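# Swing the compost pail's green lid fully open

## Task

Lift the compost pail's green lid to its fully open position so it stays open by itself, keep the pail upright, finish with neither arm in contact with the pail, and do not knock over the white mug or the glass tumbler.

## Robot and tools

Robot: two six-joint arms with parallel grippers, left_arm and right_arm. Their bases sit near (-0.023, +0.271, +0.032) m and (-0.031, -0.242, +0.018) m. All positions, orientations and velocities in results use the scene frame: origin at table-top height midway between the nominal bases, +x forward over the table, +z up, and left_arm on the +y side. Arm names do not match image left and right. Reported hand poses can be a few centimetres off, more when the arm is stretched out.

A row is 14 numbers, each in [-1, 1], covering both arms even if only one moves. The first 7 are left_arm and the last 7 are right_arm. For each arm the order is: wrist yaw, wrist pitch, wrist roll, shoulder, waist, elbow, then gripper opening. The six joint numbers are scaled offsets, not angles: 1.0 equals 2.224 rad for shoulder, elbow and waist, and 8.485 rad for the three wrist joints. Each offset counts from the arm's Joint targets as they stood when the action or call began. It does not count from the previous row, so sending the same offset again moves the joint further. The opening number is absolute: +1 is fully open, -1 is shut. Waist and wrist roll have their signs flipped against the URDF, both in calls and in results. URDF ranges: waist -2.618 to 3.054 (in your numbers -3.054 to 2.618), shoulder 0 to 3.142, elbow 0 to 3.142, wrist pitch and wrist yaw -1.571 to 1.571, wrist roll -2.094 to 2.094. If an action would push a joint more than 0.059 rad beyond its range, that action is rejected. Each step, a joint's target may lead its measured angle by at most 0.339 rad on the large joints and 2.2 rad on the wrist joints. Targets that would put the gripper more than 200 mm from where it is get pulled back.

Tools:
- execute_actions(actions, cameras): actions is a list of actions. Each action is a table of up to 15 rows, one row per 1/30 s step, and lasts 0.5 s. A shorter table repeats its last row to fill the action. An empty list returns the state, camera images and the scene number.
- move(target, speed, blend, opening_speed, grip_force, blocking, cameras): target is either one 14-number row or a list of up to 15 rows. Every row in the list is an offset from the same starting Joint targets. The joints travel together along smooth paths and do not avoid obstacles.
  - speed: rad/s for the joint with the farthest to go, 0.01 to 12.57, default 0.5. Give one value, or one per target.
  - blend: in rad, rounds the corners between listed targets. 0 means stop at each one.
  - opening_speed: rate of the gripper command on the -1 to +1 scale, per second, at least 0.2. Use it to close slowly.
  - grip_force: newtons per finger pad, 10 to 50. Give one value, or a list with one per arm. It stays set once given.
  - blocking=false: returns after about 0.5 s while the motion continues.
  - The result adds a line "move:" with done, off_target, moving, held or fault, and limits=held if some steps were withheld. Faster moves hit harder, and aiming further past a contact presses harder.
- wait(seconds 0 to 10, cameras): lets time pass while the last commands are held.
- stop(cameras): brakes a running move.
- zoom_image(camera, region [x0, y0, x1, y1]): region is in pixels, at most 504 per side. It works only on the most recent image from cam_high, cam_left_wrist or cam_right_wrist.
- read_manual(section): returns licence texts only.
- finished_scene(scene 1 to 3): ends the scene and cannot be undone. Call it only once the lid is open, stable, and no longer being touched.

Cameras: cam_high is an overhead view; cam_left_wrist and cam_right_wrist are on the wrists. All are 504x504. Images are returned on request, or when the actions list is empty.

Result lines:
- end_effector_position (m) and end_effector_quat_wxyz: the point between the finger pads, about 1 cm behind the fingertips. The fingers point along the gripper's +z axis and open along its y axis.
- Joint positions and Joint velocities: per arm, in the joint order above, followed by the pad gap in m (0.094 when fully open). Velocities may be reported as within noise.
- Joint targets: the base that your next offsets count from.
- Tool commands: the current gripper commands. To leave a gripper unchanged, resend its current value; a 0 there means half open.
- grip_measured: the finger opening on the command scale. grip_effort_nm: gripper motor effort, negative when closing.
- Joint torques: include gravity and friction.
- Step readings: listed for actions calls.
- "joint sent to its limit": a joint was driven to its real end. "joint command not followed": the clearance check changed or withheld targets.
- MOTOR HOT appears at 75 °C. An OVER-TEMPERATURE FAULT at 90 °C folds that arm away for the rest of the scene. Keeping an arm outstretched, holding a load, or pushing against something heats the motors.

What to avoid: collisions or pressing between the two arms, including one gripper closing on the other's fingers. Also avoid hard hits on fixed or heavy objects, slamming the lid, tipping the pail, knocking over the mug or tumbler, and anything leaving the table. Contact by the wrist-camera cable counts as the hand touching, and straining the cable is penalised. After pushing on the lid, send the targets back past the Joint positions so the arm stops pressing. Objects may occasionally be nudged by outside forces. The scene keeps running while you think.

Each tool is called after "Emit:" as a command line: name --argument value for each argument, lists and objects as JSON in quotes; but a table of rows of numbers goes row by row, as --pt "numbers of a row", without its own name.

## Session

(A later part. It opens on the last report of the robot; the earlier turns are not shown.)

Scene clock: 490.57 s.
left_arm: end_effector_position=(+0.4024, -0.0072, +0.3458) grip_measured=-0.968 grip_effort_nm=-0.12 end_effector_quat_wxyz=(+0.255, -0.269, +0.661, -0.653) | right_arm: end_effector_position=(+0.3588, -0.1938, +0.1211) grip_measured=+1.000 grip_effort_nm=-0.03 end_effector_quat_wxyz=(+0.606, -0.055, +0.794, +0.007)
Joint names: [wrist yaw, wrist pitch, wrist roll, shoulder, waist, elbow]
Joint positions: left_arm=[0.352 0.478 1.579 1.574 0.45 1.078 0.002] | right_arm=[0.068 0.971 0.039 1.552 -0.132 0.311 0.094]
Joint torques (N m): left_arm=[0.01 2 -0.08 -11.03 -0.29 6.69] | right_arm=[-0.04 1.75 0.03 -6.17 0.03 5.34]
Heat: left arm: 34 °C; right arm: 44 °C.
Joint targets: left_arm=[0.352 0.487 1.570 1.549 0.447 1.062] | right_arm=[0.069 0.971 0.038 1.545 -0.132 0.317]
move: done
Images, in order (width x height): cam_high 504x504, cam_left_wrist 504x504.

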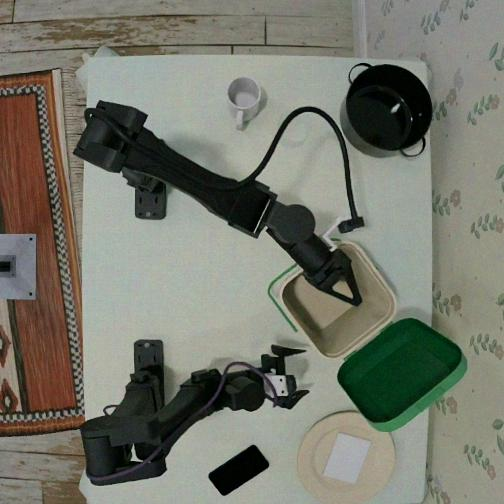

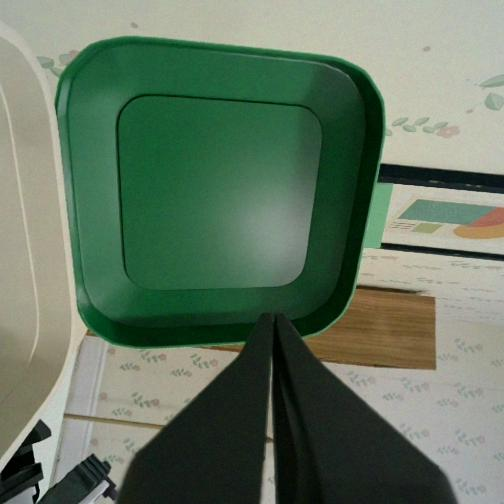

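Emit:
move --target '[0.04497, -0.01912, 0, -0.30877, -0.17203, -0.23583, -0.97, 0, 0, 0, 0, 0, 0, 1]' --speed 0.6 --cameras '["cam_high", "cam_left_wrist"]'

Scene clock: 499.57 s.
left_arm: end_effector_position=(+0.2736, +0.1283, +0.3357) grip_measured=-0.968 grip_effort_nm=-0.12 end_effector_quat_wxyz=(+0.266, -0.260, +0.653, -0.660) | right_arm: end_effector_position=(+0.3588, -0.1938, +0.1211) grip_measured=+1.000 grip_effort_nm=-0.03 end_effector_quat_wxyz=(+0.606, -0.055, +0.794, +0.007)
Joint names: [wrist yaw, wrist pitch, wrist roll, shoulder, waist, elbow]
Joint positions: left_arm=[0.731 0.34 1.579 0.874 0.069 0.552 0.002] | right_arm=[0.068 0.971 0.039 1.552 -0.132 0.311 0.094]
Joint torques (N m): left_arm=[0.02 1.67 -0.08 -2.29 -0.44 6.78] | right_arm=[-0.03 1.75 0.03 -6.17 0.01 5.34]
Heat: left arm: 34 °C; right arm: 44 °C.
Joint targets: left_arm=[0.734 0.325 1.570 0.862 0.064 0.537] | right_arm=[0.069 0.971 0.038 1.545 -0.132 0.317]
move: done
Images, in order (width x height): cam_high 504x504, cam_left_wrist 504x504.

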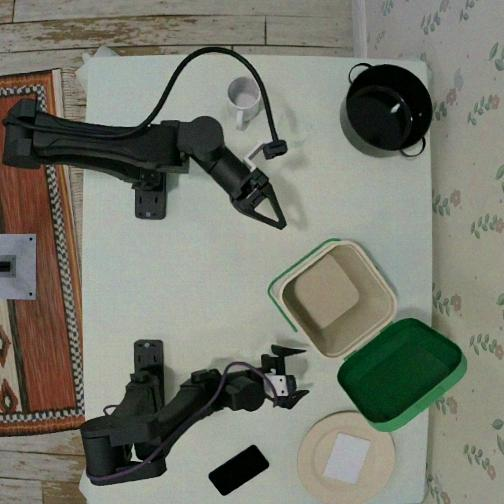

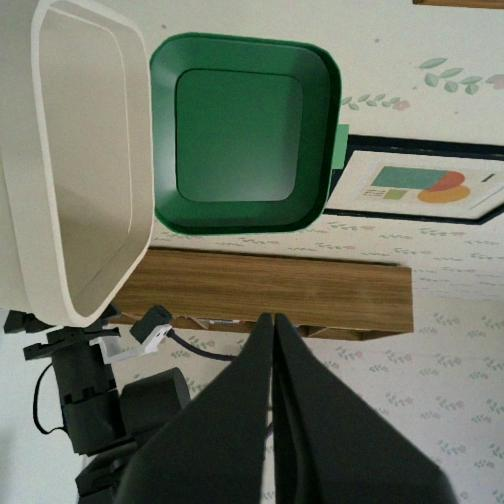

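Emit:
finished_scene --scene 1

The scene is finished: the task was done.


## Next scene

The same job, from a new start.

Emit:
execute_actions --actions '[]'

Scene clock: 0.00 s.
left_arm: end_effector_position=(+0.3839, +0.2465, +0.1564) grip_measured=+1.000 grip_effort_nm=n/a end_effector_quat_wxyz=(+0.620, +0.003, +0.783, +0.060) | right_arm: end_effector_position=(+0.3587, -0.2307, +0.1068) grip_measured=+1.000 grip_effort_nm=n/a end_effector_quat_wxyz=(+0.568, -0.013, +0.821, +0.060)
Joint names: [wrist yaw, wrist pitch, wrist roll, shoulder, waist, elbow]
Joint positions: left_arm=[-0.264 0.925 -0.037 1.549 0.17 0.388 0.094] | right_arm=[-0.157 0.833 -0.031 1.533 0.066 0.339 0.094]
Joint velocities: within noise
Joint torques (N m): no reading
Heat: left arm: 26 °C; right arm: 25 °C.
Joint targets: left_arm=[-0.265 0.916 -0.036 1.544 0.170 0.392] | right_arm=[-0.159 0.833 -0.031 1.526 0.066 0.346]
Tool commands: left_gripper/opening=+1.0 right_gripper/opening=+1.0

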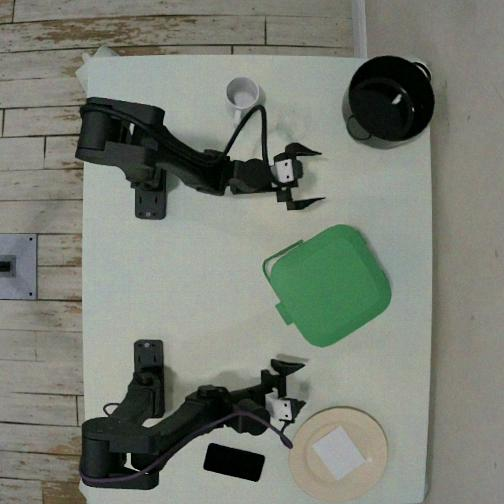

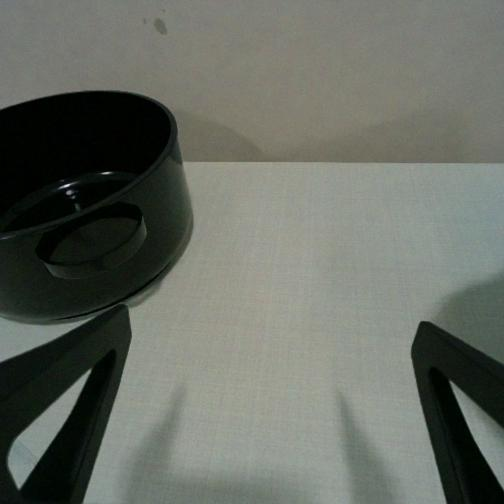

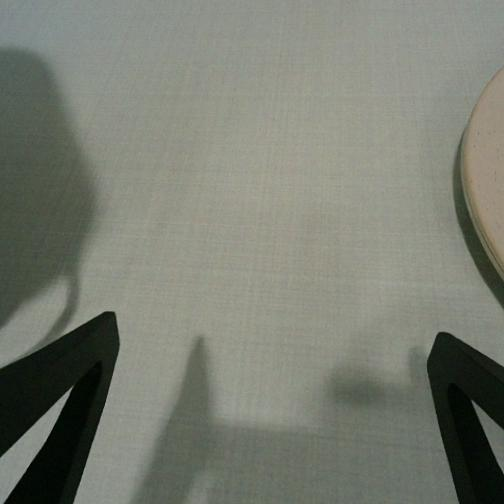

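Emit:
zoom_image --camera "cam_high" --region '[240, 210, 400, 370]'

Scaled by 3.150 from the camera's 504x504 image, which has a finer 720x720 frame.

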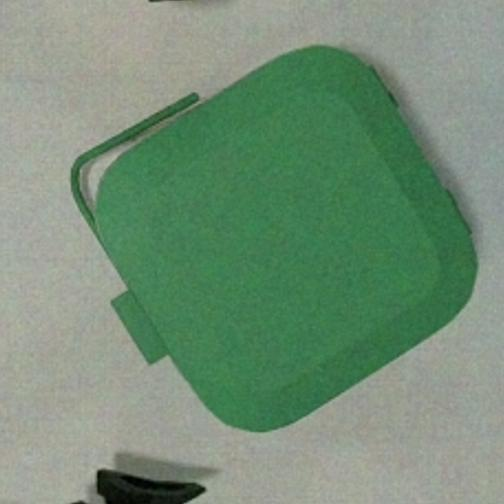

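Emit:
move --target '[0, 0, 0, 0, 0, 0, 1, 0.01874, 0.03624, -0.1815, -0.12257, -0.25719, -0.10481, -0.97]' --speed 1.0 --cameras '["cam_high", "cam_right_wrist"]'

Emit:
zoom_image --camera "cam_high" --region '[220, 250, 360, 390]'

Emit:
zoom_image --camera "cam_right_wrist" --region '[160, 160, 360, 360]'

Scene clock: 36.00 s.
left_arm: end_effector_position=(+0.3839, +0.2465, +0.1564) grip_measured=+1.000 grip_effort_nm=0.01 end_effector_quat_wxyz=(+0.620, +0.003, +0.783, +0.060) | right_arm: end_effector_position=(+0.2693, -0.0656, +0.1793) grip_measured=-0.967 grip_effort_nm=-0.16 end_effector_quat_wxyz=(+0.343, +0.355, +0.627, +0.602)
Joint names: [wrist yaw, wrist pitch, wrist roll, shoulder, waist, elbow]
Joint positions: left_arm=[-0.264 0.925 -0.037 1.549 0.17 0.388 0.094] | right_arm=[-0.016 1.113 -1.567 1.276 -0.5 0.123 0.002]
Joint torques (N m): left_arm=[-0.06 1.88 0 -6.3 0.02 6.26] | right_arm=[0.11 2 -0.01 -5.33 -0.51 4.27]
Heat: left arm: 27 °C; right arm: 29 °C.
Joint targets: left_arm=[-0.265 0.916 -0.036 1.544 0.170 0.392] | right_arm=[0.000 1.141 -1.570 1.253 -0.506 0.112]
move: done
Images, in order (width x height): cam_high 504x504, cam_right_wrist 504x504.

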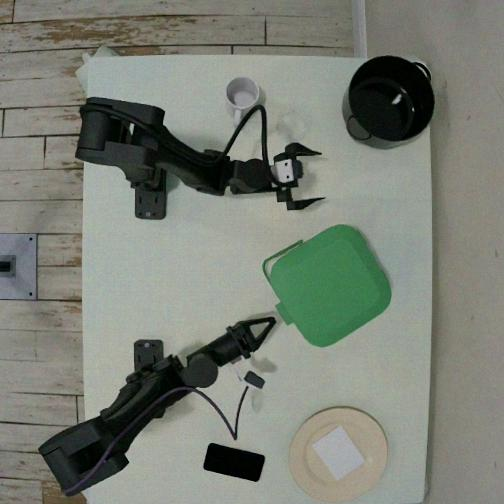

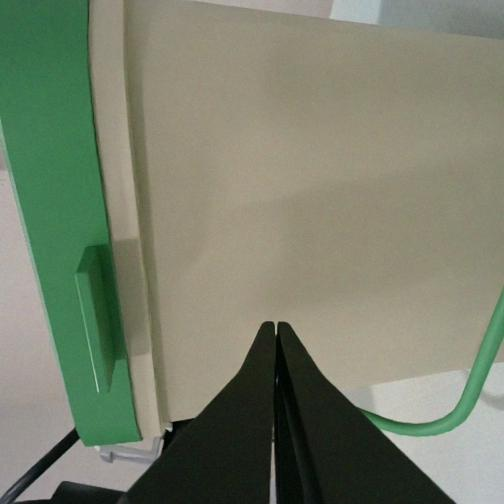

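Scaled by 3.600 from the camera's 504x504 image, which has a finer 720x720 frame.

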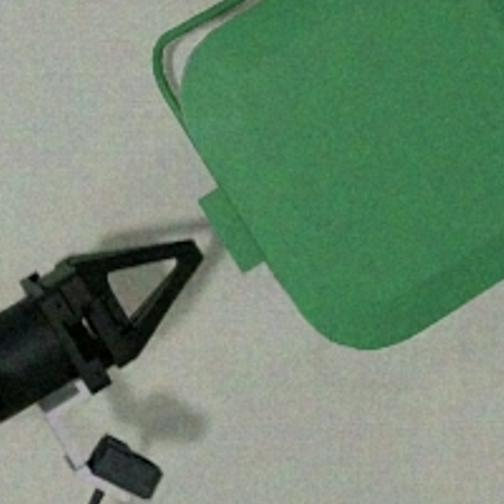

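Scaled by 2.520 from the camera's 504x504 image, which has a finer 720x720 frame.

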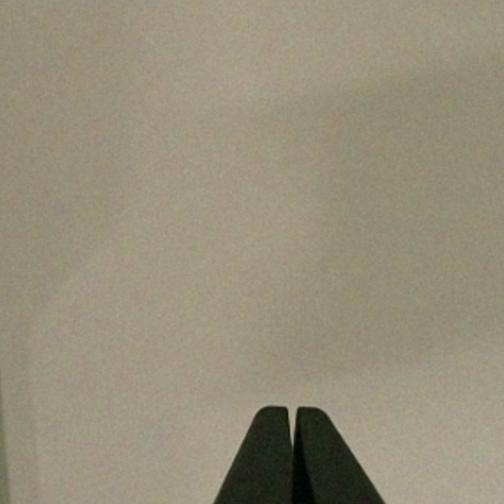

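Emit:
move --target '[0, 0, 0, 0, 0, 0, 1, 0, -0.04137, 0, -0.11506, 0, 0.05166, -0.97]' --speed 0.4 --cameras '["cam_high", "cam_right_wrist"]'

Emit:
zoom_image --camera "cam_high" --region '[220, 250, 360, 390]'

Scene clock: 64.77 s.
left_arm: end_effector_position=(+0.3839, +0.2465, +0.1564) grip_measured=+1.000 grip_effort_nm=0.00 end_effector_quat_wxyz=(+0.620, +0.003, +0.783, +0.060) | right_arm: end_effector_position=(+0.2650, -0.0682, +0.2175) grip_measured=-0.967 grip_effort_nm=-0.16 end_effector_quat_wxyz=(+0.346, +0.353, +0.622, +0.607)
Joint names: [wrist yaw, wrist pitch, wrist roll, shoulder, waist, elbow]
Joint positions: left_arm=[-0.264 0.925 -0.037 1.549 0.17 0.388 0.094] | right_arm=[-0.016 0.791 -1.568 1.015 -0.5 0.2 0.002]
Joint torques (N m): left_arm=[-0.06 1.87 -0.01 -6.28 0.01 6.23] | right_arm=[0.12 1.73 0.01 -3.75 -0.5 8.87]
Heat: left arm: 28 °C; right arm: 33 °C.
Joint targets: left_arm=[-0.265 0.916 -0.036 1.544 0.170 0.392] | right_arm=[0.000 0.790 -1.571 0.997 -0.506 0.227]
move: done
Images, in order (width x height): cam_high 504x504, cam_right_wrist 504x504.

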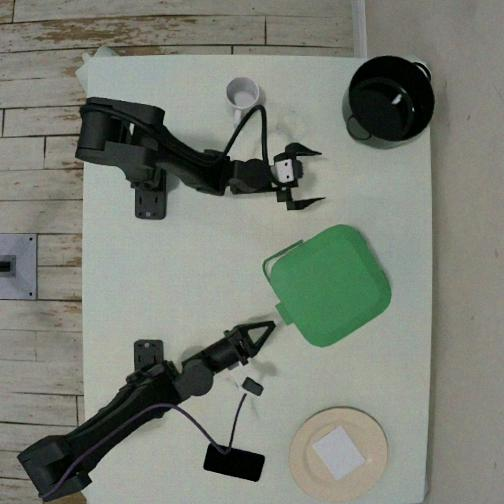

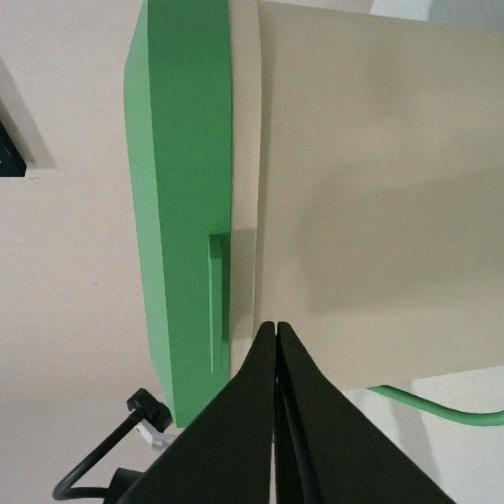

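Scaled by 3.600 from the camera's 504x504 image, which has a finer 720x720 frame.

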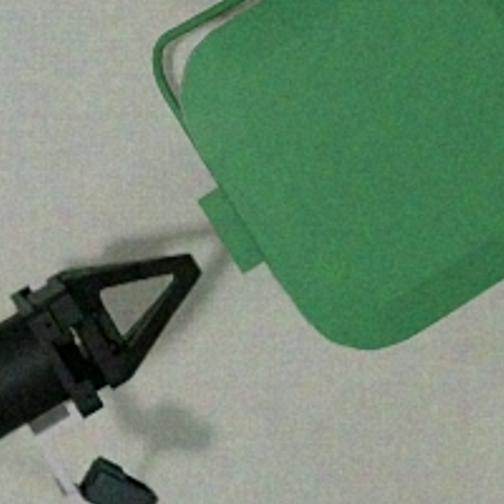

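Emit:
move --target '[0, 0, 0, 0, 0, 0, 1, 0, 0.01226, 0, 0.08458, -0.0072, 0.04218, -0.97]' --speed 0.2 --cameras '["cam_high", "cam_right_wrist"]'

Emit:
zoom_image --camera "cam_high" --region '[220, 250, 360, 390]'

Scene clock: 104.93 s.
left_arm: end_effector_position=(+0.3839, +0.2465, +0.1564) grip_measured=+1.000 grip_effort_nm=0.00 end_effector_quat_wxyz=(+0.620, +0.003, +0.783, +0.060) | right_arm: end_effector_position=(+0.2862, -0.0494, +0.2254) grip_measured=-0.967 grip_effort_nm=-0.16 end_effector_quat_wxyz=(+0.343, +0.346, +0.622, +0.613)
Joint names: [wrist yaw, wrist pitch, wrist roll, shoulder, waist, elbow]
Joint positions: left_arm=[-0.264 0.925 -0.037 1.549 0.17 0.388 0.094] | right_arm=[-0.016 0.872 -1.568 1.176 -0.516 0.292 0.002]
Joint torques (N m): left_arm=[-0.07 1.88 0.01 -6.22 0.03 6.24] | right_arm=[0.11 1.94 0.01 -2.58 -0.51 8.84]
Heat: left arm: 30 °C; right arm: 34 °C.
Joint targets: left_arm=[-0.265 0.916 -0.036 1.544 0.170 0.392] | right_arm=[0.000 0.894 -1.571 1.185 -0.522 0.321]
move: done
Images, in order (width x height): cam_high 504x504, cam_right_wrist 504x504.

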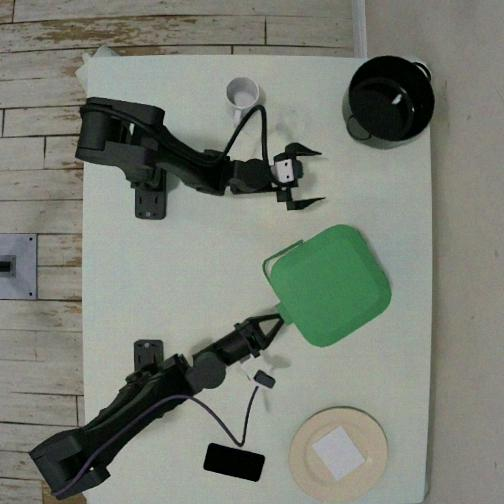

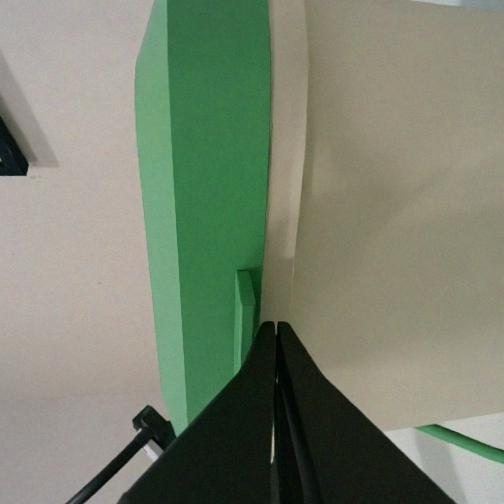

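Scaled by 3.600 from the camera's 504x504 image, which has a finer 720x720 frame.

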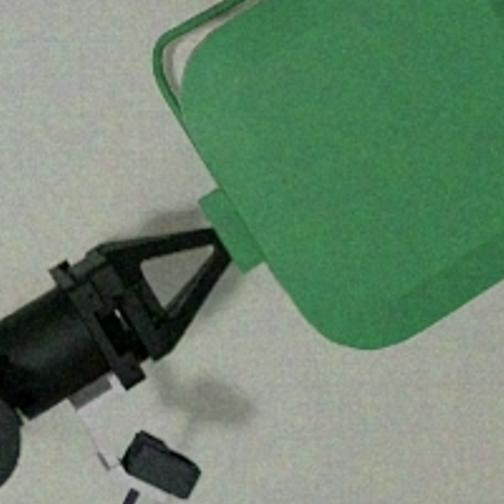

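Emit:
move --pt "0 0 0 0 0 0 1 0 -0.02722 0 -0.03602 0 0.06772 -0.97" --pt "0 0 0 0 0 0 1 0 -0.04973 0 -0.03255 0 0.15728 -0.97" --speed 0.15 --blend 0.03 --cameras '["cam_high", "cam_right_wrist"]'

Scene clock: 115.50 s.
left_arm: end_effector_position=(+0.3839, +0.2465, +0.1564) grip_measured=+1.000 grip_effort_nm=0.00 end_effector_quat_wxyz=(+0.620, +0.003, +0.783, +0.060) | right_arm: end_effector_position=(+0.3139, -0.0329, +0.3026) grip_measured=-0.968 grip_effort_nm=-0.14 end_effector_quat_wxyz=(+0.340, +0.350, +0.628, +0.607)
Joint names: [wrist yaw, wrist pitch, wrist roll, shoulder, waist, elbow]
Joint positions: left_arm=[-0.264 0.925 -0.037 1.549 0.17 0.388 0.094] | right_arm=[-0.016 0.467 -1.568 1.135 -0.516 0.635 0.002]
Joint torques (N m): left_arm=[-0.06 1.87 0 -6.26 0.02 6.26] | right_arm=[0.11 1.79 0.01 -6.02 -0.5 10.22]
Heat: left arm: 30 °C; right arm: 35 °C.
Joint targets: left_arm=[-0.265 0.916 -0.036 1.544 0.170 0.392] | right_arm=[0.000 0.472 -1.571 1.113 -0.522 0.671]
move: done
Images, in order (width x height): cam_high 504x504, cam_right_wrist 504x504.

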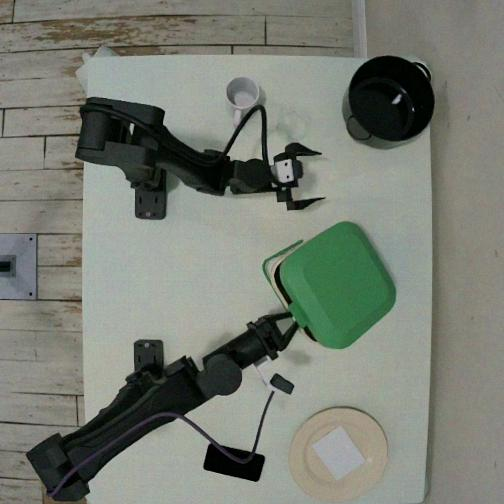

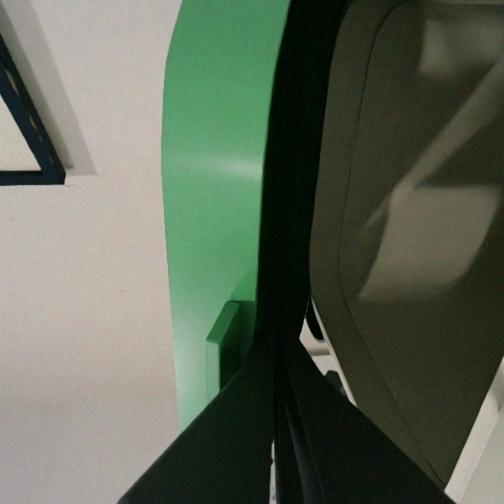

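Emit:
move --pt "0 0 0 0 0 0 1 0 -0.01567 0 0.0438 0 0.09919 -0.97" --pt "0 0 0 0 0 0 1 0 -0.02569 0 0.11165 0 0.20058 -0.97" --pt "0 0 0 0 0 0 1 0 -0.03323 0 0.19465 0 0.30733 -0.97" --speed 0.2 --blend 0.03 --cameras '["cam_high", "cam_right_wrist"]'

Scene clock: 125.20 s.
left_arm: end_effector_position=(+0.3839, +0.2465, +0.1564) grip_measured=+1.000 grip_effort_nm=0.00 end_effector_quat_wxyz=(+0.620, +0.003, +0.783, +0.060) | right_arm: end_effector_position=(+0.4074, +0.0225, +0.4035) grip_measured=-0.968 grip_effort_nm=-0.14 end_effector_quat_wxyz=(+0.343, +0.347, +0.623, +0.611)
Joint names: [wrist yaw, wrist pitch, wrist roll, shoulder, waist, elbow]
Joint positions: left_arm=[-0.264 0.925 -0.037 1.549 0.17 0.388 0.094] | right_arm=[-0.015 0.191 -1.568 1.529 -0.516 1.32 0.002]
Joint torques (N m): left_arm=[-0.07 1.88 -0.02 -6.27 -0.02 6.24] | right_arm=[0.11 1.76 0.01 -6.56 -0.53 10.14]
Heat: left arm: 30 °C; right arm: 35 °C.
Joint targets: left_arm=[-0.265 0.916 -0.036 1.544 0.170 0.392] | right_arm=[0.000 0.190 -1.571 1.546 -0.522 1.355]
move: done
Images, in order (width x height): cam_high 504x504, cam_right_wrist 504x504.

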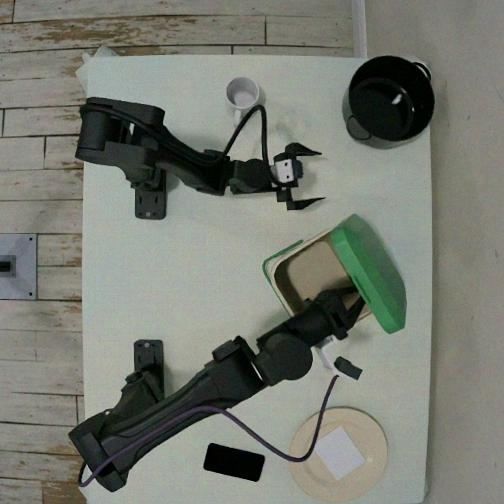

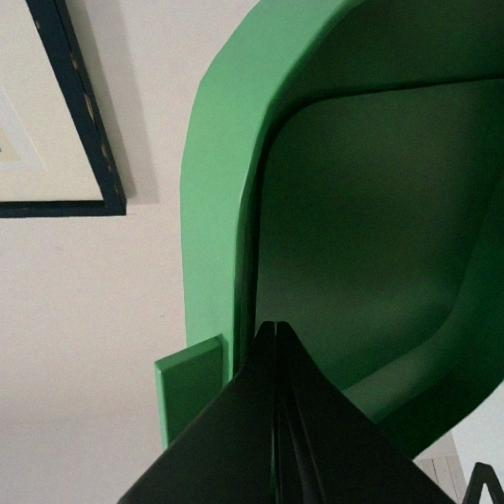

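Emit:
move --pt "0 0 0 0 0 0 1 0 -0.00471 0 0.06924 0 0.08534 -0.97" --pt "0 0 0 0 0 0 1 0 -0.00943 0 0.14811 0 0.18215 -0.97" --pt "0 0 0 0 0 0 1 0 -0.00943 0 0.2308 0 0.26246 -0.97" --speed 0.2 --blend 0.03 --cameras '["cam_high", "cam_right_wrist"]'

Scene clock: 140.63 s.
left_arm: end_effector_position=(+0.3839, +0.2465, +0.1564) grip_measured=+1.000 grip_effort_nm=0.00 end_effector_quat_wxyz=(+0.620, +0.003, +0.783, +0.060) | right_arm: end_effector_position=(+0.5171, +0.0875, +0.3959) grip_measured=-0.968 grip_effort_nm=-0.14 end_effector_quat_wxyz=(+0.343, +0.348, +0.623, +0.611)
Joint names: [wrist yaw, wrist pitch, wrist roll, shoulder, waist, elbow]
Joint positions: left_arm=[-0.264 0.925 -0.037 1.549 0.17 0.388 0.094] | right_arm=[-0.015 0.11 -1.568 2.034 -0.516 1.905 0.002]
Joint torques (N m): left_arm=[-0.06 1.89 0 -6.24 0.03 6.22] | right_arm=[0.11 1.74 0.01 -10.84 -0.51 10.11]
Heat: left arm: 31 °C; right arm: 36 °C.
Joint targets: left_arm=[-0.265 0.916 -0.036 1.544 0.170 0.392] | right_arm=[0.000 0.110 -1.571 2.059 -0.522 1.938]
move: done
Images, in order (width x height): cam_high 504x504, cam_right_wrist 504x504.

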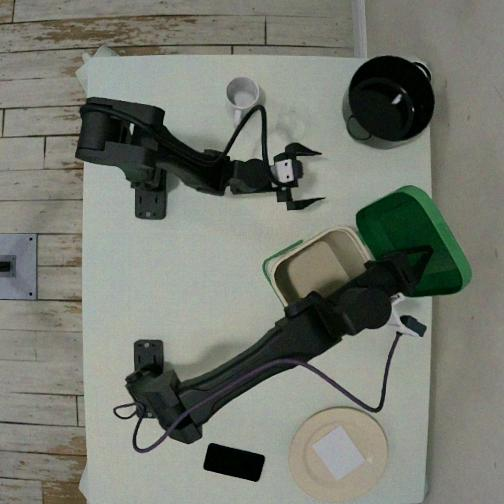

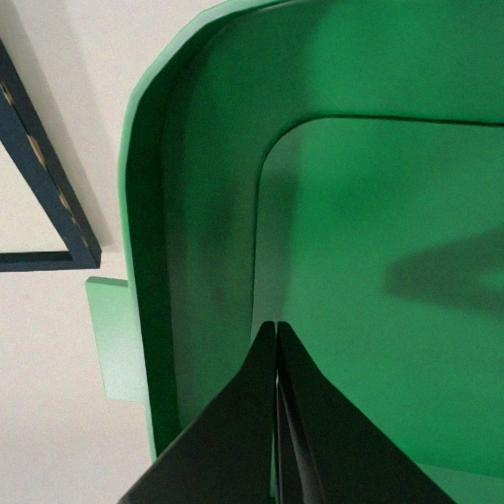

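Emit:
move --pt "0 0 0 0 0 0 1 0 0.00943 0 -0.23071 0 -0.26237 -0.97" --pt "0 0 0 0 0 0 1 0 0.00471 0 -0.56021 0 -0.579 -0.97" --speed 0.8 --blend 0.1 --cameras '["cam_high", "cam_right_wrist"]'

Emit:
zoom_image --camera "cam_high" --region '[250, 170, 480, 400]'

Scene clock: 153.03 s.
left_arm: end_effector_position=(+0.3839, +0.2465, +0.1564) grip_measured=+1.000 grip_effort_nm=0.00 end_effector_quat_wxyz=(+0.620, +0.003, +0.783, +0.060) | right_arm: end_effector_position=(+0.2628, -0.0635, +0.3449) grip_measured=-0.968 grip_effort_nm=-0.14 end_effector_quat_wxyz=(+0.343, +0.348, +0.623, +0.611)
Joint names: [wrist yaw, wrist pitch, wrist roll, shoulder, waist, elbow]
Joint positions: left_arm=[-0.264 0.925 -0.037 1.549 0.17 0.388 0.094] | right_arm=[-0.015 0.148 -1.568 0.827 -0.516 0.661 0.002]
Joint torques (N m): left_arm=[-0.06 1.86 -0.01 -6.31 0.05 6.27] | right_arm=[0.1 1.76 0.02 -2.69 -0.51 6.16]
Heat: left arm: 31 °C; right arm: 35 °C.
Joint targets: left_arm=[-0.265 0.916 -0.036 1.544 0.170 0.392] | right_arm=[0.000 0.150 -1.571 0.813 -0.522 0.650]
move: done
Images, in order (width x height): cam_high 504x504, cam_right_wrist 504x504.

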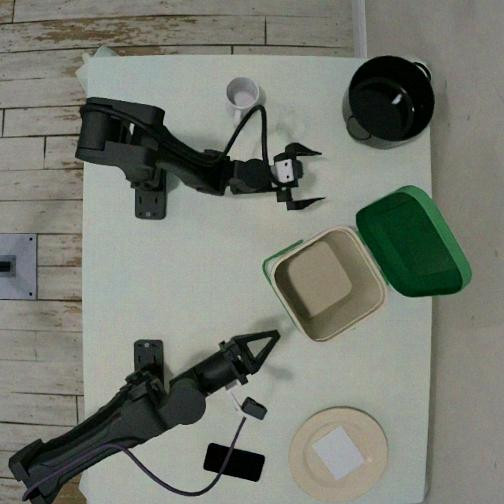

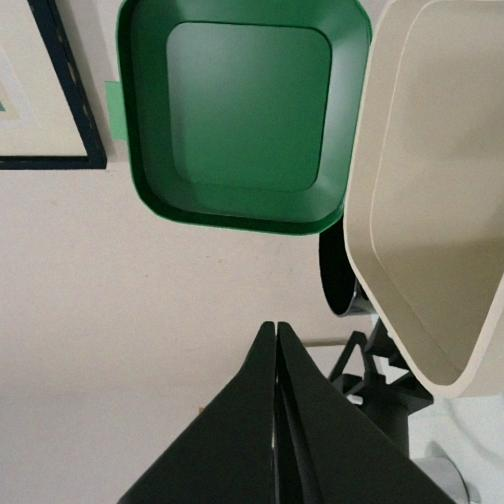

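Scaled by 2.191 from the camera's 504x504 image, which has a finer 720x720 frame.

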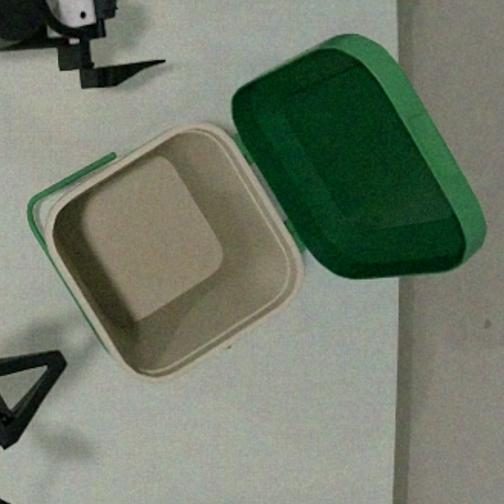

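Emit:
finished_scene --scene 2

The scene is finished: the task was done.


## Next scene

The same job, from a new start.

Emit:
execute_actions --actions '[]'

Emit:
zoom_image --camera "cam_high" --region '[230, 190, 420, 380]'

Scene clock: 0.00 s.
left_arm: end_effector_position=(+0.3443, +0.2053, +0.2618) grip_measured=+1.000 grip_effort_nm=n/a end_effector_quat_wxyz=(+0.387, -0.070, +0.918, -0.049) | right_arm: end_effector_position=(+0.2839, -0.1895, +0.2700) grip_measured=+1.000 grip_effort_nm=n/a end_effector_quat_wxyz=(+0.501, +0.201, +0.842, +0.008)
Joint names: [wrist yaw, wrist pitch, wrist roll, shoulder, waist, elbow]
Joint positions: left_arm=[-0.143 -0.672 0.341 1.283 0.241 1.176 0.094] | right_arm=[0.595 -0.574 -0.649 1.006 -0.465 0.936 0.094]
Joint velocities: within noise
Joint torques (N m): no reading
Heat: left arm: 25 °C; right arm: 25 °C.
Joint targets: left_arm=[-0.147 -0.678 0.340 1.276 0.241 1.183] | right_arm=[0.605 -0.585 -0.649 1.000 -0.465 0.944]
Tool commands: left_gripper/opening=+1.0 right_gripper/opening=+1.0

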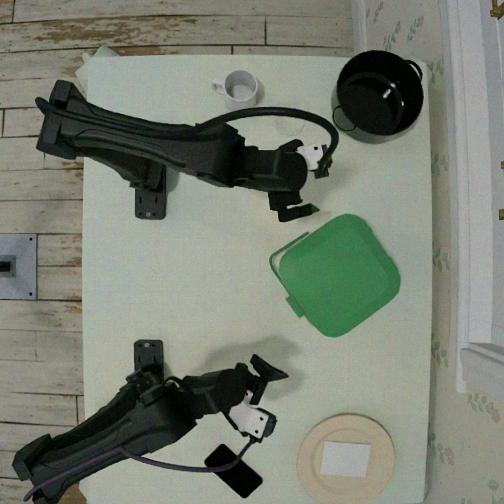

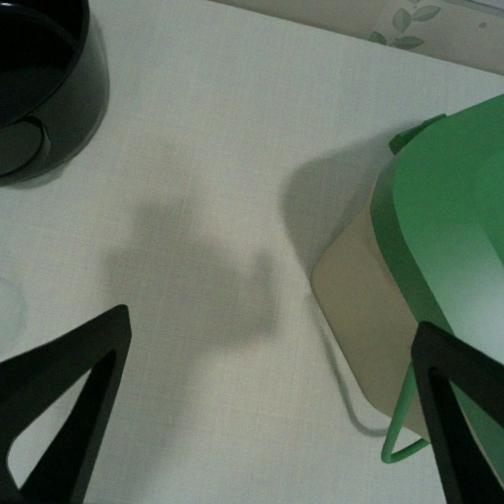

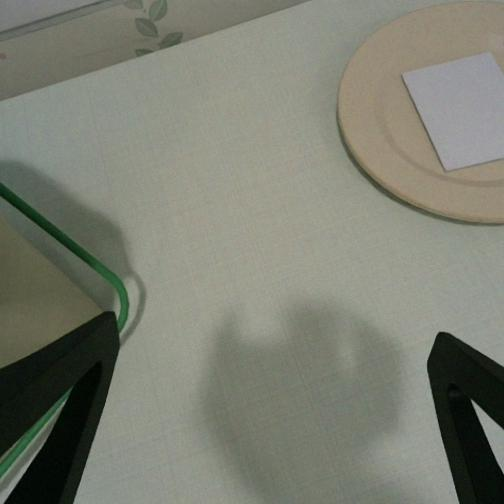

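Scaled by 2.653 from the camera's 504x504 image, which has a finer 720x720 frame.

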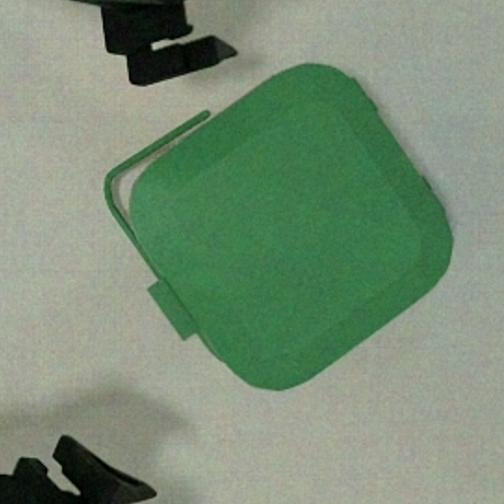

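Emit:
move --pt "0 0 0 0 0 0 1 -0.0713 0.1043 -0.10866 -0.02248 -0.03192 -0.22212 -0.97" --pt "0 0 0 0 0 0 1 -0.0713 0.17443 -0.10866 0.07037 -0.03192 -0.29344 -0.97" --speed 0.9 --blend 0.05 --cameras '["cam_high", "cam_right_wrist"]'

Emit:
zoom_image --camera "cam_high" --region '[220, 240, 360, 380]'

Scene clock: 36.33 s.
left_arm: end_effector_position=(+0.3443, +0.2053, +0.2618) grip_measured=+1.000 grip_effort_nm=0.00 end_effector_quat_wxyz=(+0.387, -0.070, +0.918, -0.049) | right_arm: end_effector_position=(+0.2841, -0.0486, +0.2408) grip_measured=-0.967 grip_effort_nm=-0.18 end_effector_quat_wxyz=(+0.352, +0.340, +0.607, +0.625)
Joint names: [wrist yaw, wrist pitch, wrist roll, shoulder, waist, elbow]
Joint positions: left_arm=[-0.143 -0.672 0.341 1.283 0.241 1.176 0.094] | right_arm=[0.004 0.878 -1.568 1.148 -0.53 0.3 0.002]
Joint torques (N m): left_arm=[-0.11 1.54 -0.02 -5.6 0.02 8.43] | right_arm=[-0.09 1.91 0.01 -2.56 -0.43 5.53]
Heat: left arm: 28 °C; right arm: 28 °C.
Joint targets: left_arm=[-0.147 -0.678 0.340 1.276 0.241 1.183] | right_arm=[0.000 0.895 -1.571 1.156 -0.536 0.292]
move: done
Images, in order (width x height): cam_high 504x504, cam_right_wrist 504x504.

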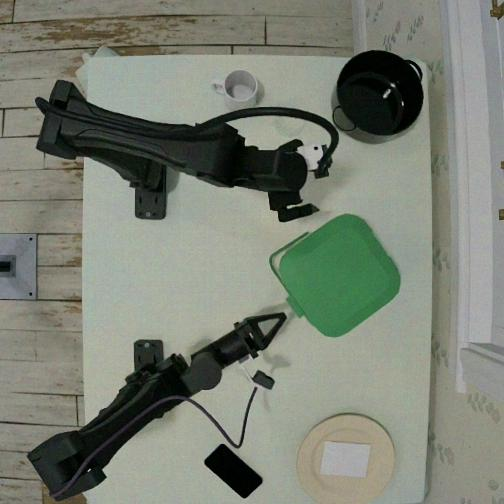

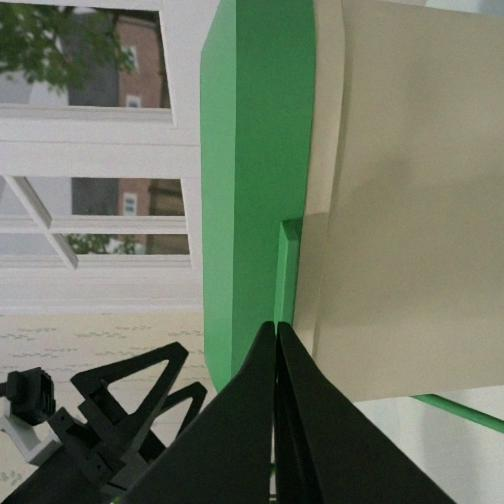

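Scaled by 3.600 from the camera's 504x504 image, which has a finer 720x720 frame.

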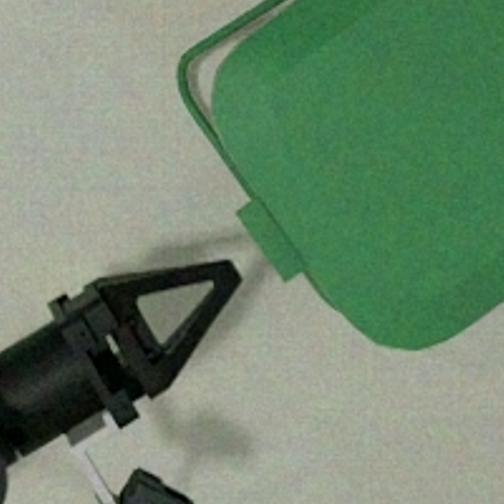

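Emit:
move --target '[0, 0, 0, 0, 0, 0, 1, 0, 0.00702, 0, 0.01938, 0, -0.01686, -0.97]' --speed 0.2 --cameras '["cam_right_wrist"]'

Scene clock: 46.13 s.
left_arm: end_effector_position=(+0.3443, +0.2053, +0.2618) grip_measured=+1.000 grip_effort_nm=0.00 end_effector_quat_wxyz=(+0.387, -0.070, +0.918, -0.049) | right_arm: end_effector_position=(+0.2825, -0.0495, +0.2243) grip_measured=-0.967 grip_effort_nm=-0.19 end_effector_quat_wxyz=(+0.349, +0.344, +0.613, +0.619)
Joint names: [wrist yaw, wrist pitch, wrist roll, shoulder, waist, elbow]
Joint positions: left_arm=[-0.143 -0.672 0.341 1.283 0.241 1.176 0.094] | right_arm=[0.004 0.938 -1.569 1.19 -0.53 0.263 0.002]
Joint torques (N m): left_arm=[-0.11 1.54 -0.02 -5.57 0.03 8.43] | right_arm=[-0.09 1.86 0.01 -2.61 -0.44 5.27]
Heat: left arm: 28 °C; right arm: 30 °C.
Joint targets: left_arm=[-0.147 -0.678 0.340 1.276 0.241 1.183] | right_arm=[0.000 0.954 -1.571 1.199 -0.536 0.254]
move: done
Images, in order (width x height): cam_right_wrist 504x504.

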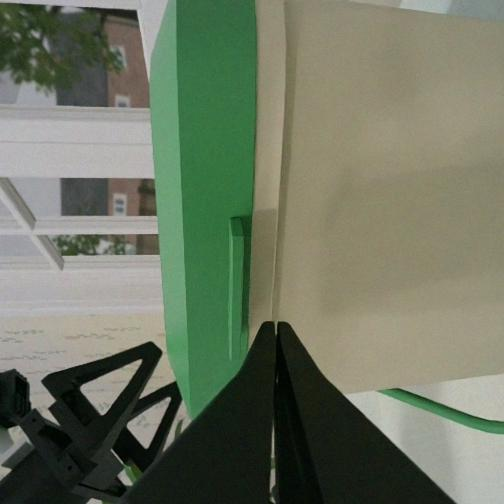

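Emit:
move --pt "0 0 0 0 0 0 1 0 0.0083 0 0.07981 0 0.04861 -0.97" --pt "0 0 0 0 0 0 1 0 -0.02846 0 0.01704 0 0.13058 -0.97" --speed 0.18 --blend 0.01 --cameras '["cam_high", "cam_right_wrist"]'

Scene clock: 68.70 s.
left_arm: end_effector_position=(+0.3443, +0.2053, +0.2618) grip_measured=+1.000 grip_effort_nm=0.00 end_effector_quat_wxyz=(+0.387, -0.070, +0.918, -0.049) | right_arm: end_effector_position=(+0.3195, -0.0266, +0.2503) grip_measured=-0.967 grip_effort_nm=-0.17 end_effector_quat_wxyz=(+0.337, +0.355, +0.633, +0.599)
Joint names: [wrist yaw, wrist pitch, wrist roll, shoulder, waist, elbow]
Joint positions: left_arm=[-0.143 -0.672 0.341 1.283 0.241 1.176 0.094] | right_arm=[0.003 0.703 -1.569 1.269 -0.53 0.512 0.002]
Joint torques (N m): left_arm=[-0.12 1.54 -0.01 -5.59 0.05 8.42] | right_arm=[-0.08 1.84 0.02 -7.82 -0.43 9.55]
Heat: left arm: 28 °C; right arm: 31 °C.
Joint targets: left_arm=[-0.147 -0.678 0.340 1.276 0.241 1.183] | right_arm=[0.000 0.713 -1.570 1.237 -0.536 0.544]
move: done
Images, in order (width x height): cam_high 504x504, cam_right_wrist 504x504.

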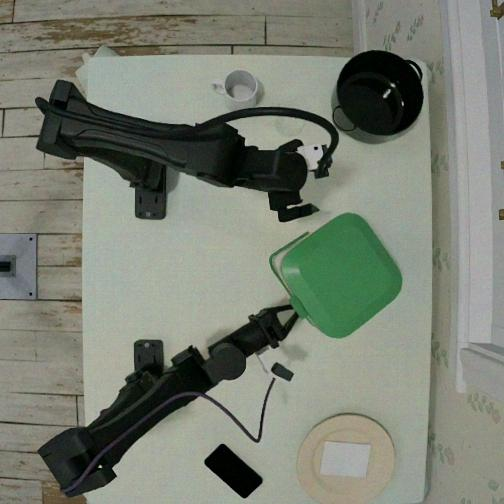

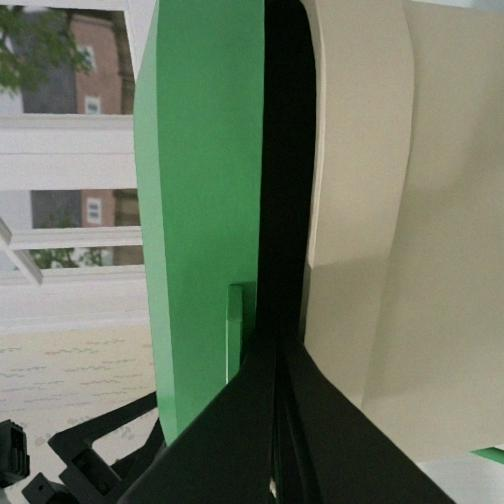

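Emit:
move --pt "0 0 0 0 0 0 1 0 -0.02375 0 -0.00261 0 0.088 -0.97" --pt "0 0 0 0 0 0 1 0 -0.04011 0 0.03593 0 0.18894 -0.97" --pt "0 0 0 0 0 0 1 0 -0.05221 0 0.1009 0 0.29523 -0.97" --pt "0 0 0 0 0 0 1 0 -0.06164 0 0.18318 0 0.4098 -0.97" --speed 0.2 --blend 0.03 --cameras '["cam_high", "cam_right_wrist"]'

Scene clock: 80.43 s.
left_arm: end_effector_position=(+0.3443, +0.2053, +0.2618) grip_measured=+1.000 grip_effort_nm=0.00 end_effector_quat_wxyz=(+0.387, -0.070, +0.918, -0.049) | right_arm: end_effector_position=(+0.4268, +0.0393, +0.4070) grip_measured=-0.967 grip_effort_nm=-0.17 end_effector_quat_wxyz=(+0.345, +0.347, +0.620, +0.613)
Joint names: [wrist yaw, wrist pitch, wrist roll, shoulder, waist, elbow]
Joint positions: left_arm=[-0.143 -0.672 0.341 1.283 0.241 1.176 0.094] | right_arm=[0.002 0.192 -1.569 1.625 -0.53 1.423 0.002]
Joint torques (N m): left_arm=[-0.11 1.55 0 -5.57 0.02 8.43] | right_arm=[-0.08 1.77 0.01 -7.54 -0.43 10.21]
Heat: left arm: 28 °C; right arm: 32 °C.
Joint targets: left_arm=[-0.147 -0.678 0.340 1.276 0.241 1.183] | right_arm=[0.000 0.190 -1.570 1.644 -0.536 1.456]
move: done
Images, in order (width x height): cam_high 504x504, cam_right_wrist 504x504.

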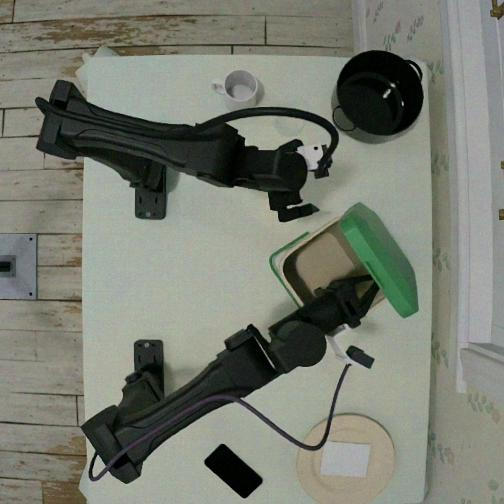

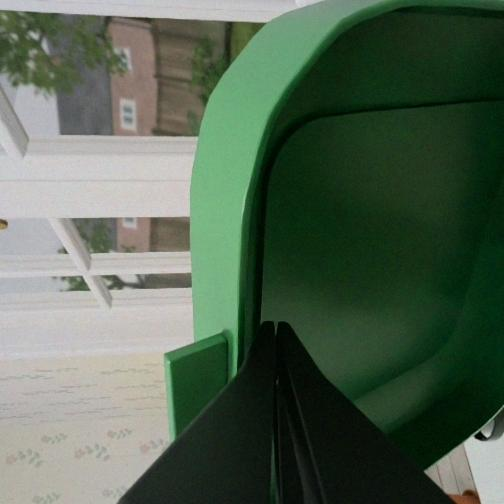

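Emit:
move --pt "0 0 0 0 0 0 1 0 -0.00648 0 0.07109 0 0.09442 -0.97" --pt "0 0 0 0 0 0 1 0 -0.01414 0 0.15396 0 0.20517 -0.97" --pt "0 0 0 0 0 0 1 0 -0.0165 0 0.24433 0 0.30656 -0.97" --speed 0.2 --blend 0.03 --cameras '["cam_high", "cam_right_wrist"]'

Scene clock: 88.23 s.
left_arm: end_effector_position=(+0.3443, +0.2053, +0.2618) grip_measured=+1.000 grip_effort_nm=0.01 end_effector_quat_wxyz=(+0.387, -0.070, +0.918, -0.049) | right_arm: end_effector_position=(+0.5359, +0.1064, +0.4016) grip_measured=-0.967 grip_effort_nm=-0.17 end_effector_quat_wxyz=(+0.346, +0.346, +0.618, +0.615)
Joint names: [wrist yaw, wrist pitch, wrist roll, shoulder, waist, elbow]
Joint positions: left_arm=[-0.143 -0.672 0.341 1.283 0.241 1.176 0.094] | right_arm=[0.002 0.052 -1.569 2.159 -0.53 2.104 0.002]
Joint torques (N m): left_arm=[-0.11 1.55 -0.02 -5.59 0.02 8.43] | right_arm=[-0.07 1.73 0.02 -11.93 -0.43 10.19]
Heat: left arm: 29 °C; right arm: 32 °C.
Joint targets: left_arm=[-0.147 -0.678 0.340 1.276 0.241 1.183] | right_arm=[0.000 0.050 -1.570 2.188 -0.536 2.138]
move: done
Images, in order (width x height): cam_high 504x504, cam_right_wrist 504x504.

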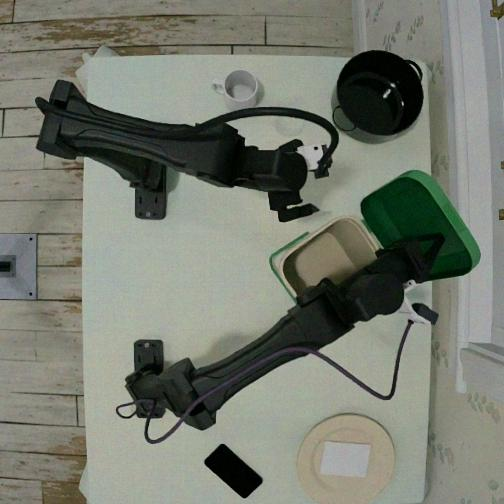

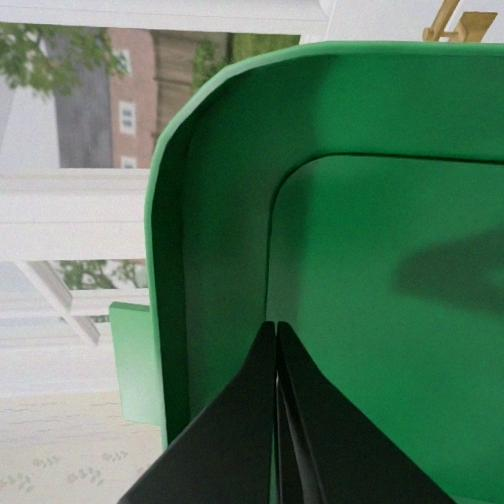

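Emit:
move --pt "0 0 0 0 0 0 1 0 0.0165 0 -0.24442 0 -0.30692 -0.97" --pt "0 0 0 0 0 0 1 0 0.01179 0 -0.61821 0 -0.66893 -0.97" --speed 0.8 --blend 0.1 --cameras '["cam_high", "cam_right_wrist"]'

Scene clock: 93.83 s.
left_arm: end_effector_position=(+0.3443, +0.2053, +0.2618) grip_measured=+1.000 grip_effort_nm=0.01 end_effector_quat_wxyz=(+0.387, -0.070, +0.918, -0.049) | right_arm: end_effector_position=(+0.2618, -0.0619, +0.3444) grip_measured=-0.967 grip_effort_nm=-0.17 end_effector_quat_wxyz=(+0.343, +0.349, +0.623, +0.611)
Joint names: [wrist yaw, wrist pitch, wrist roll, shoulder, waist, elbow]
Joint positions: left_arm=[-0.143 -0.672 0.341 1.283 0.241 1.176 0.094] | right_arm=[0.002 0.148 -1.569 0.827 -0.53 0.66 0.002]
Joint torques (N m): left_arm=[-0.1 1.55 -0.03 -5.59 0.08 8.46] | right_arm=[-0.08 1.77 0.02 -2.71 -0.43 6.27]
Heat: left arm: 29 °C; right arm: 33 °C.
Joint targets: left_arm=[-0.147 -0.678 0.340 1.276 0.241 1.183] | right_arm=[0.000 0.150 -1.570 0.813 -0.536 0.650]
move: done
Images, in order (width x height): cam_high 504x504, cam_right_wrist 504x504.

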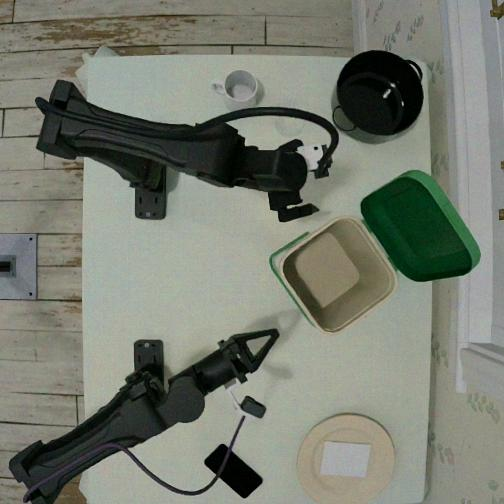

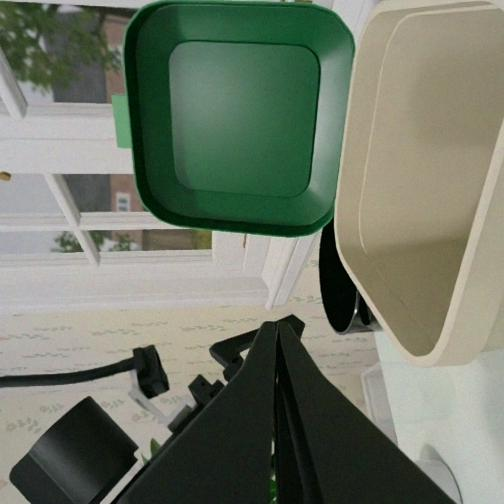

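Emit:
finished_scene --scene 3

The scene is finished: the task was done.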